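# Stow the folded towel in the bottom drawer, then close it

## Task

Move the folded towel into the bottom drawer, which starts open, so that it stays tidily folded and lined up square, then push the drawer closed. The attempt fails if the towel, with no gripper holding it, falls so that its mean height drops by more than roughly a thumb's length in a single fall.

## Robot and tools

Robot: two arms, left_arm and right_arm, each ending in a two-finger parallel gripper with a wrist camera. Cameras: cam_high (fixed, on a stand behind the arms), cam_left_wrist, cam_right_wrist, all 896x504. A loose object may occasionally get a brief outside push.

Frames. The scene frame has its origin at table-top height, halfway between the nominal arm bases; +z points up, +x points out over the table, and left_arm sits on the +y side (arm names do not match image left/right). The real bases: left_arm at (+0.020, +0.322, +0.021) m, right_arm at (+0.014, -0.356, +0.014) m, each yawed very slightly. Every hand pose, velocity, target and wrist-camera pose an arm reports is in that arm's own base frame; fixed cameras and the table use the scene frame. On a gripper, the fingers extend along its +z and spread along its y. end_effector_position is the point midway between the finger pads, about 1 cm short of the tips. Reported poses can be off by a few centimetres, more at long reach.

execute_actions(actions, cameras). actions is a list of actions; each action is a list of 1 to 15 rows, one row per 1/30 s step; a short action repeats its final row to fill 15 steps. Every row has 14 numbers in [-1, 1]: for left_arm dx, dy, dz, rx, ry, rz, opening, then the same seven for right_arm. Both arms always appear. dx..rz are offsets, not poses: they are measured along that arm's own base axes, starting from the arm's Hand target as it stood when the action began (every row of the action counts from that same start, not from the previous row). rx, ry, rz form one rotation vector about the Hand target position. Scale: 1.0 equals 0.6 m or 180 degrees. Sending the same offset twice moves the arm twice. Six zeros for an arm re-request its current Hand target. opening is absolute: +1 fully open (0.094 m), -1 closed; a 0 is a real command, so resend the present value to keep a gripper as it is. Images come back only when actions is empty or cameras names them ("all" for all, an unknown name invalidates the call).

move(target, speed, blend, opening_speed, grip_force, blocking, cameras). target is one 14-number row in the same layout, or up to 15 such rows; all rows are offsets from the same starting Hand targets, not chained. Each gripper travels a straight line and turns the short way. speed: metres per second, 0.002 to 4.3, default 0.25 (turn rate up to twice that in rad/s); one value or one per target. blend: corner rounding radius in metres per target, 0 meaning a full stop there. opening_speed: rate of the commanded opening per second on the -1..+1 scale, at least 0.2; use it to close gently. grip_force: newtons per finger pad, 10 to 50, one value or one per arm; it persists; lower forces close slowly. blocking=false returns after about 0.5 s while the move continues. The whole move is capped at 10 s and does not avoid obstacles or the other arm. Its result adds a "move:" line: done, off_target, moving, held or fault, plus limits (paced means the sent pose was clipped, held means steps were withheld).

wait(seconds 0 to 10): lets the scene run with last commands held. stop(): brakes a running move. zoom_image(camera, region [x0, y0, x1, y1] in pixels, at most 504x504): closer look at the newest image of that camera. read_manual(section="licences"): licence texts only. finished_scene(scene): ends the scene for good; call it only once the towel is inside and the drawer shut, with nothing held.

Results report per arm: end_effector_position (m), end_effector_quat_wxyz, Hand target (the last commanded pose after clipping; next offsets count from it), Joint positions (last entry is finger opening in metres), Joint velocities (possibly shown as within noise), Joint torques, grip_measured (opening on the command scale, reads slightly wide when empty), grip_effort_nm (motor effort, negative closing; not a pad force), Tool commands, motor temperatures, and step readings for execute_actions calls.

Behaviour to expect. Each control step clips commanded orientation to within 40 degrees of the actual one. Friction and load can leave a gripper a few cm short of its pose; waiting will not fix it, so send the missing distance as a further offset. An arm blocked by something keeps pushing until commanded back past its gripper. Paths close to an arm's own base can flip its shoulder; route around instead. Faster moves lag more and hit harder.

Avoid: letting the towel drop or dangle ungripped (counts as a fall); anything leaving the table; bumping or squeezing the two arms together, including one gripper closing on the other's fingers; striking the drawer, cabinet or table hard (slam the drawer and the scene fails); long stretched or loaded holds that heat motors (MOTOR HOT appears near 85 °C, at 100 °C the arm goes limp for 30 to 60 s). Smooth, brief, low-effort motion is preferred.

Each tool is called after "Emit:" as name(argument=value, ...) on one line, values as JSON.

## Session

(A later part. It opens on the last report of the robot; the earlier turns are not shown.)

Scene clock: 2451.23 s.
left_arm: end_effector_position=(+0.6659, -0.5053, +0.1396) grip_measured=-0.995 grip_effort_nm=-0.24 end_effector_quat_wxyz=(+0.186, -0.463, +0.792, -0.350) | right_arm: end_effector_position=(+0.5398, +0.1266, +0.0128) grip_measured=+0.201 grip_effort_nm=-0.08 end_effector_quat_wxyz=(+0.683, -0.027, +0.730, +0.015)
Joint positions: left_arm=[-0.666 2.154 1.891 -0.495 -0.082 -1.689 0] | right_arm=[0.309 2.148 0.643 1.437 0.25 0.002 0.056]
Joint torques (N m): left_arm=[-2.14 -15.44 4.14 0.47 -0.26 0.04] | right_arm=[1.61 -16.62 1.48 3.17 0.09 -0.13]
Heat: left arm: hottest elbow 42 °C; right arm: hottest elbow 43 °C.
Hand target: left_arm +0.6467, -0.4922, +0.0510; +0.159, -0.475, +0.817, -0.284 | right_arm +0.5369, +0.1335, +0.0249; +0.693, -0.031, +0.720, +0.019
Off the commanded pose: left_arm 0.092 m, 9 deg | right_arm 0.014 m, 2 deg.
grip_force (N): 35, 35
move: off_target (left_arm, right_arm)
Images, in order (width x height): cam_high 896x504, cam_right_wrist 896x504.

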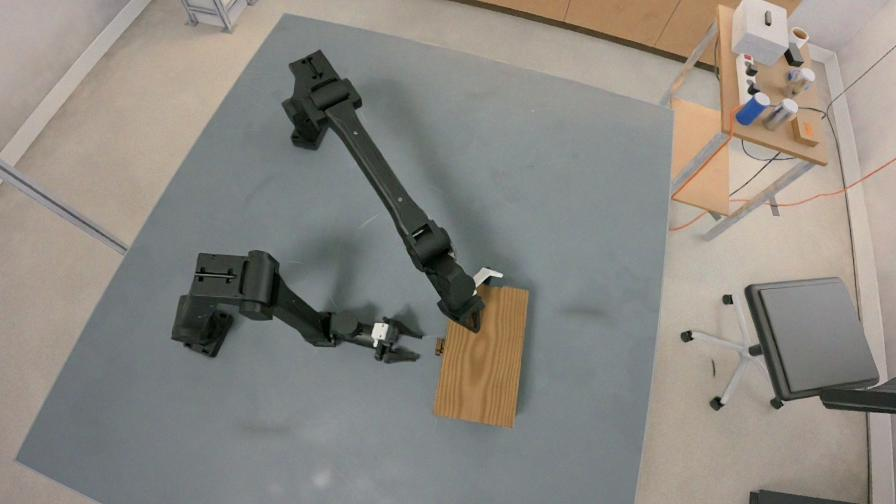

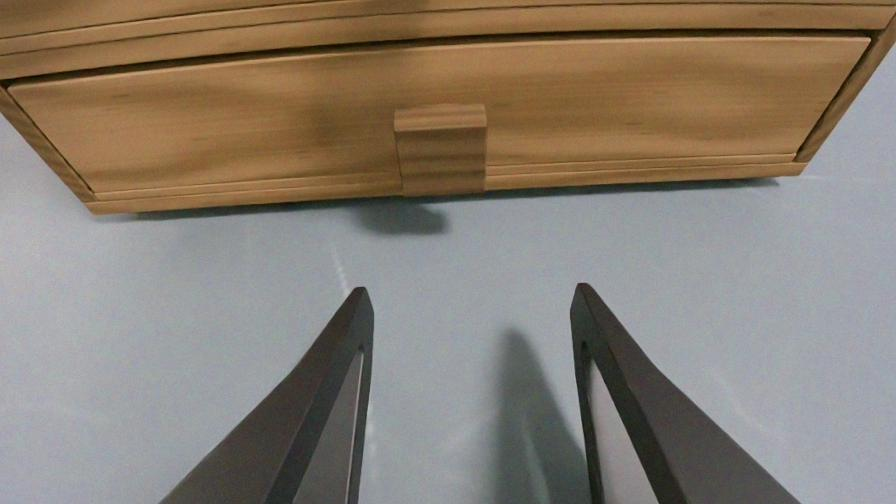

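Emit:
zoom_image(camera="cam_right_wrist", region=[0, 0, 504, 280])

Emit:
zoom_image(camera="cam_right_wrist", region=[392, 0, 896, 280])

Scaled by 1.000.

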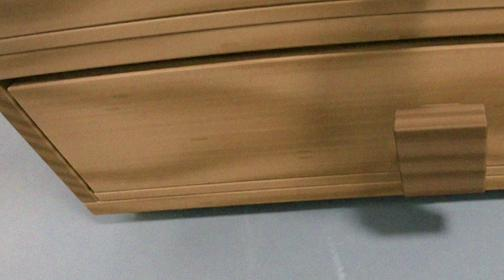

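Scaled by 1.000.

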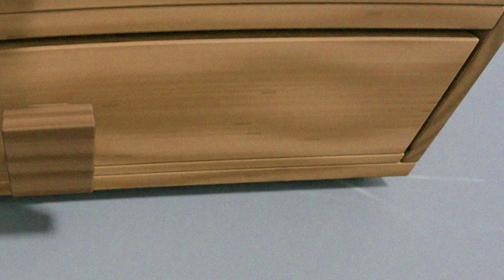

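Emit:
move(target=[[0.03,-0.02,0.33,0,0,0,-1,-0.06,-0.15,0.05,0,0,0.05,0.2],[-0.43,0.345,0.33,0,0,0,-1,-0.07,-0.38,0.14,0,0,0.2,0.2]], speed=0.15, blend=0.04, cameras=["all"])

Scene clock: 2489.60 s.
left_arm: end_effector_position=(+0.3893, -0.2883, +0.2441) grip_measured=-0.995 grip_effort_nm=-0.24 end_effector_quat_wxyz=(+0.157, -0.475, +0.820, -0.277) | right_arm: end_effector_position=(+0.4856, -0.0836, +0.0939) grip_measured=+0.201 grip_effort_nm=-0.08 end_effector_quat_wxyz=(+0.643, -0.242, +0.683, +0.248)
Joint positions: left_arm=[-0.666 1.232 1.052 -0.748 -0.081 -1.689 0] | right_arm=[-0.506 1.873 0.655 1.076 -1.212 -0.105 0.056]
Joint torques (N m): left_arm=[-1.32 -9.23 8.58 2.04 -0.15 0.06] | right_arm=[-0.56 -16.56 6.42 1.28 -0.27 -0.13]
Motor temperatures (°C): left_arm=[29 32 41 26 29 26 30] | right_arm=[30 35 40 26 29 29 30]
Heat: left arm: hottest elbow 41 °C; right arm: hottest elbow 40 °C.
Hand target: left_arm +0.3887, -0.2852, +0.2489; +0.159, -0.475, +0.817, -0.284 | right_arm +0.4949, -0.0946, +0.1090; +0.654, -0.252, +0.675, +0.232
Off the commanded pose: left_arm 0.006 m, 1 deg | right_arm 0.021 m, 3 deg.
grip_force (N): 35, 35
move: off_target (right_arm)

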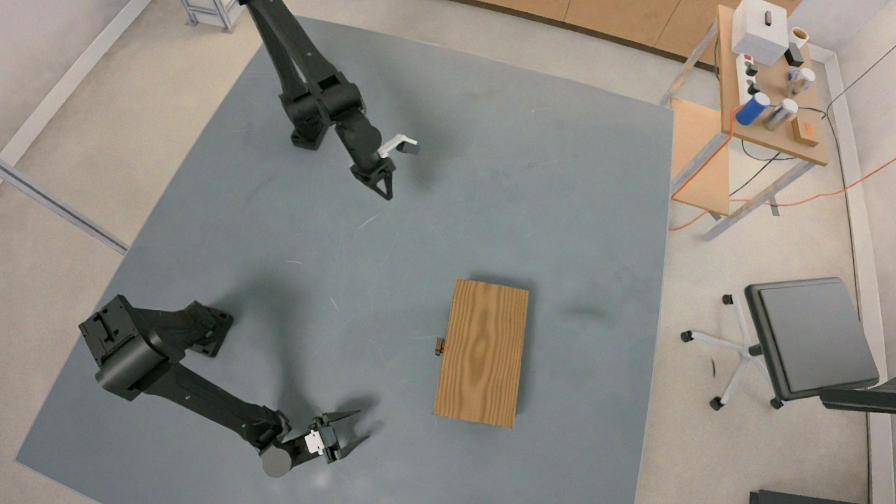

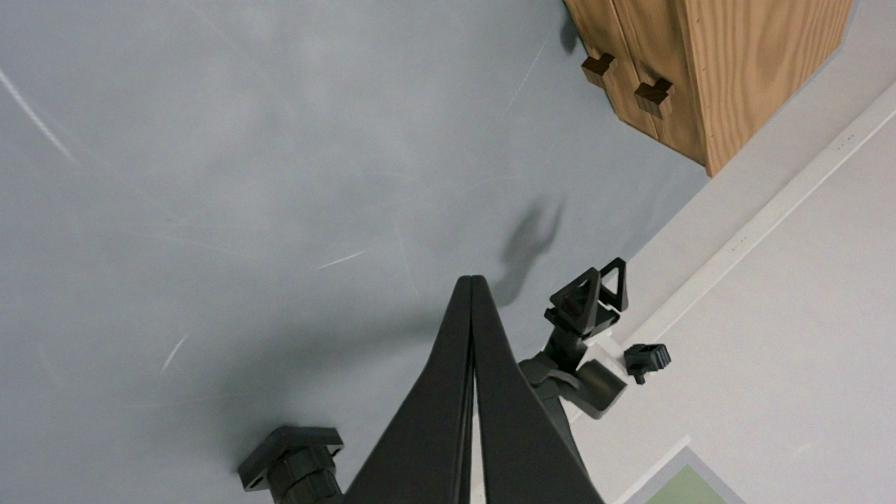

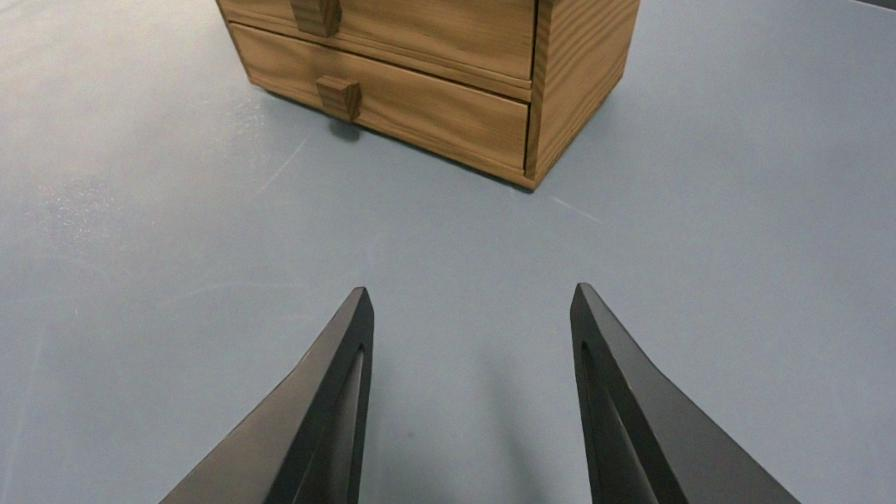

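Emit:
zoom_image(camera="cam_right_wrist", region=[420, 0, 620, 200])

Emit:
zoom_image(camera="cam_right_wrist", region=[200, 0, 440, 150])

Emit:
zoom_image(camera="cam_left_wrist", region=[540, 0, 740, 200])

Scaled by 2.520 from the camera's 896x504 image, which has a finer 1280x720 frame.

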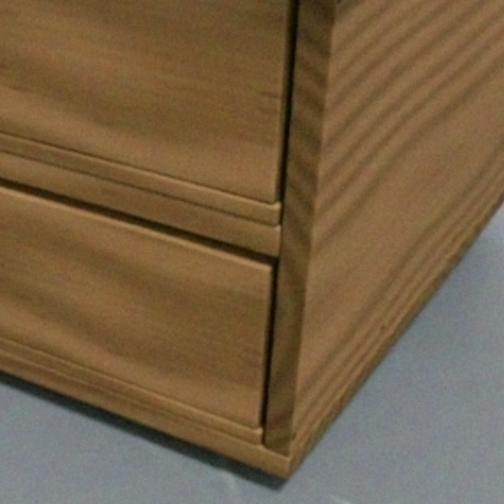

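Scaled by 2.100 from the camera's 896x504 image, which has a finer 1280x720 frame.

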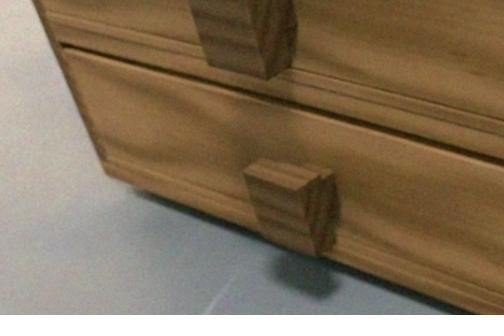

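Scaled by 2.520 from the camera's 896x504 image, which has a finer 1280x720 frame.

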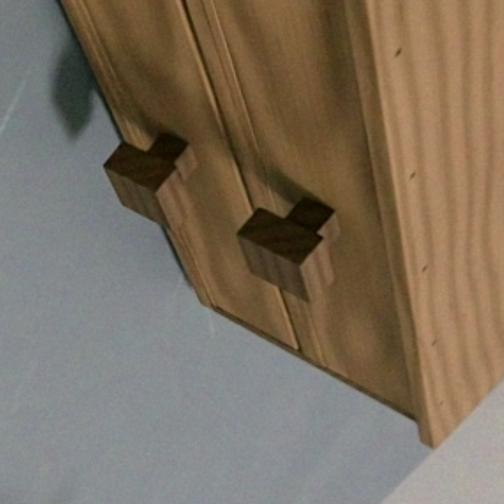

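Emit:
finished_scene(scene=1)

The scene is finished: the task was done.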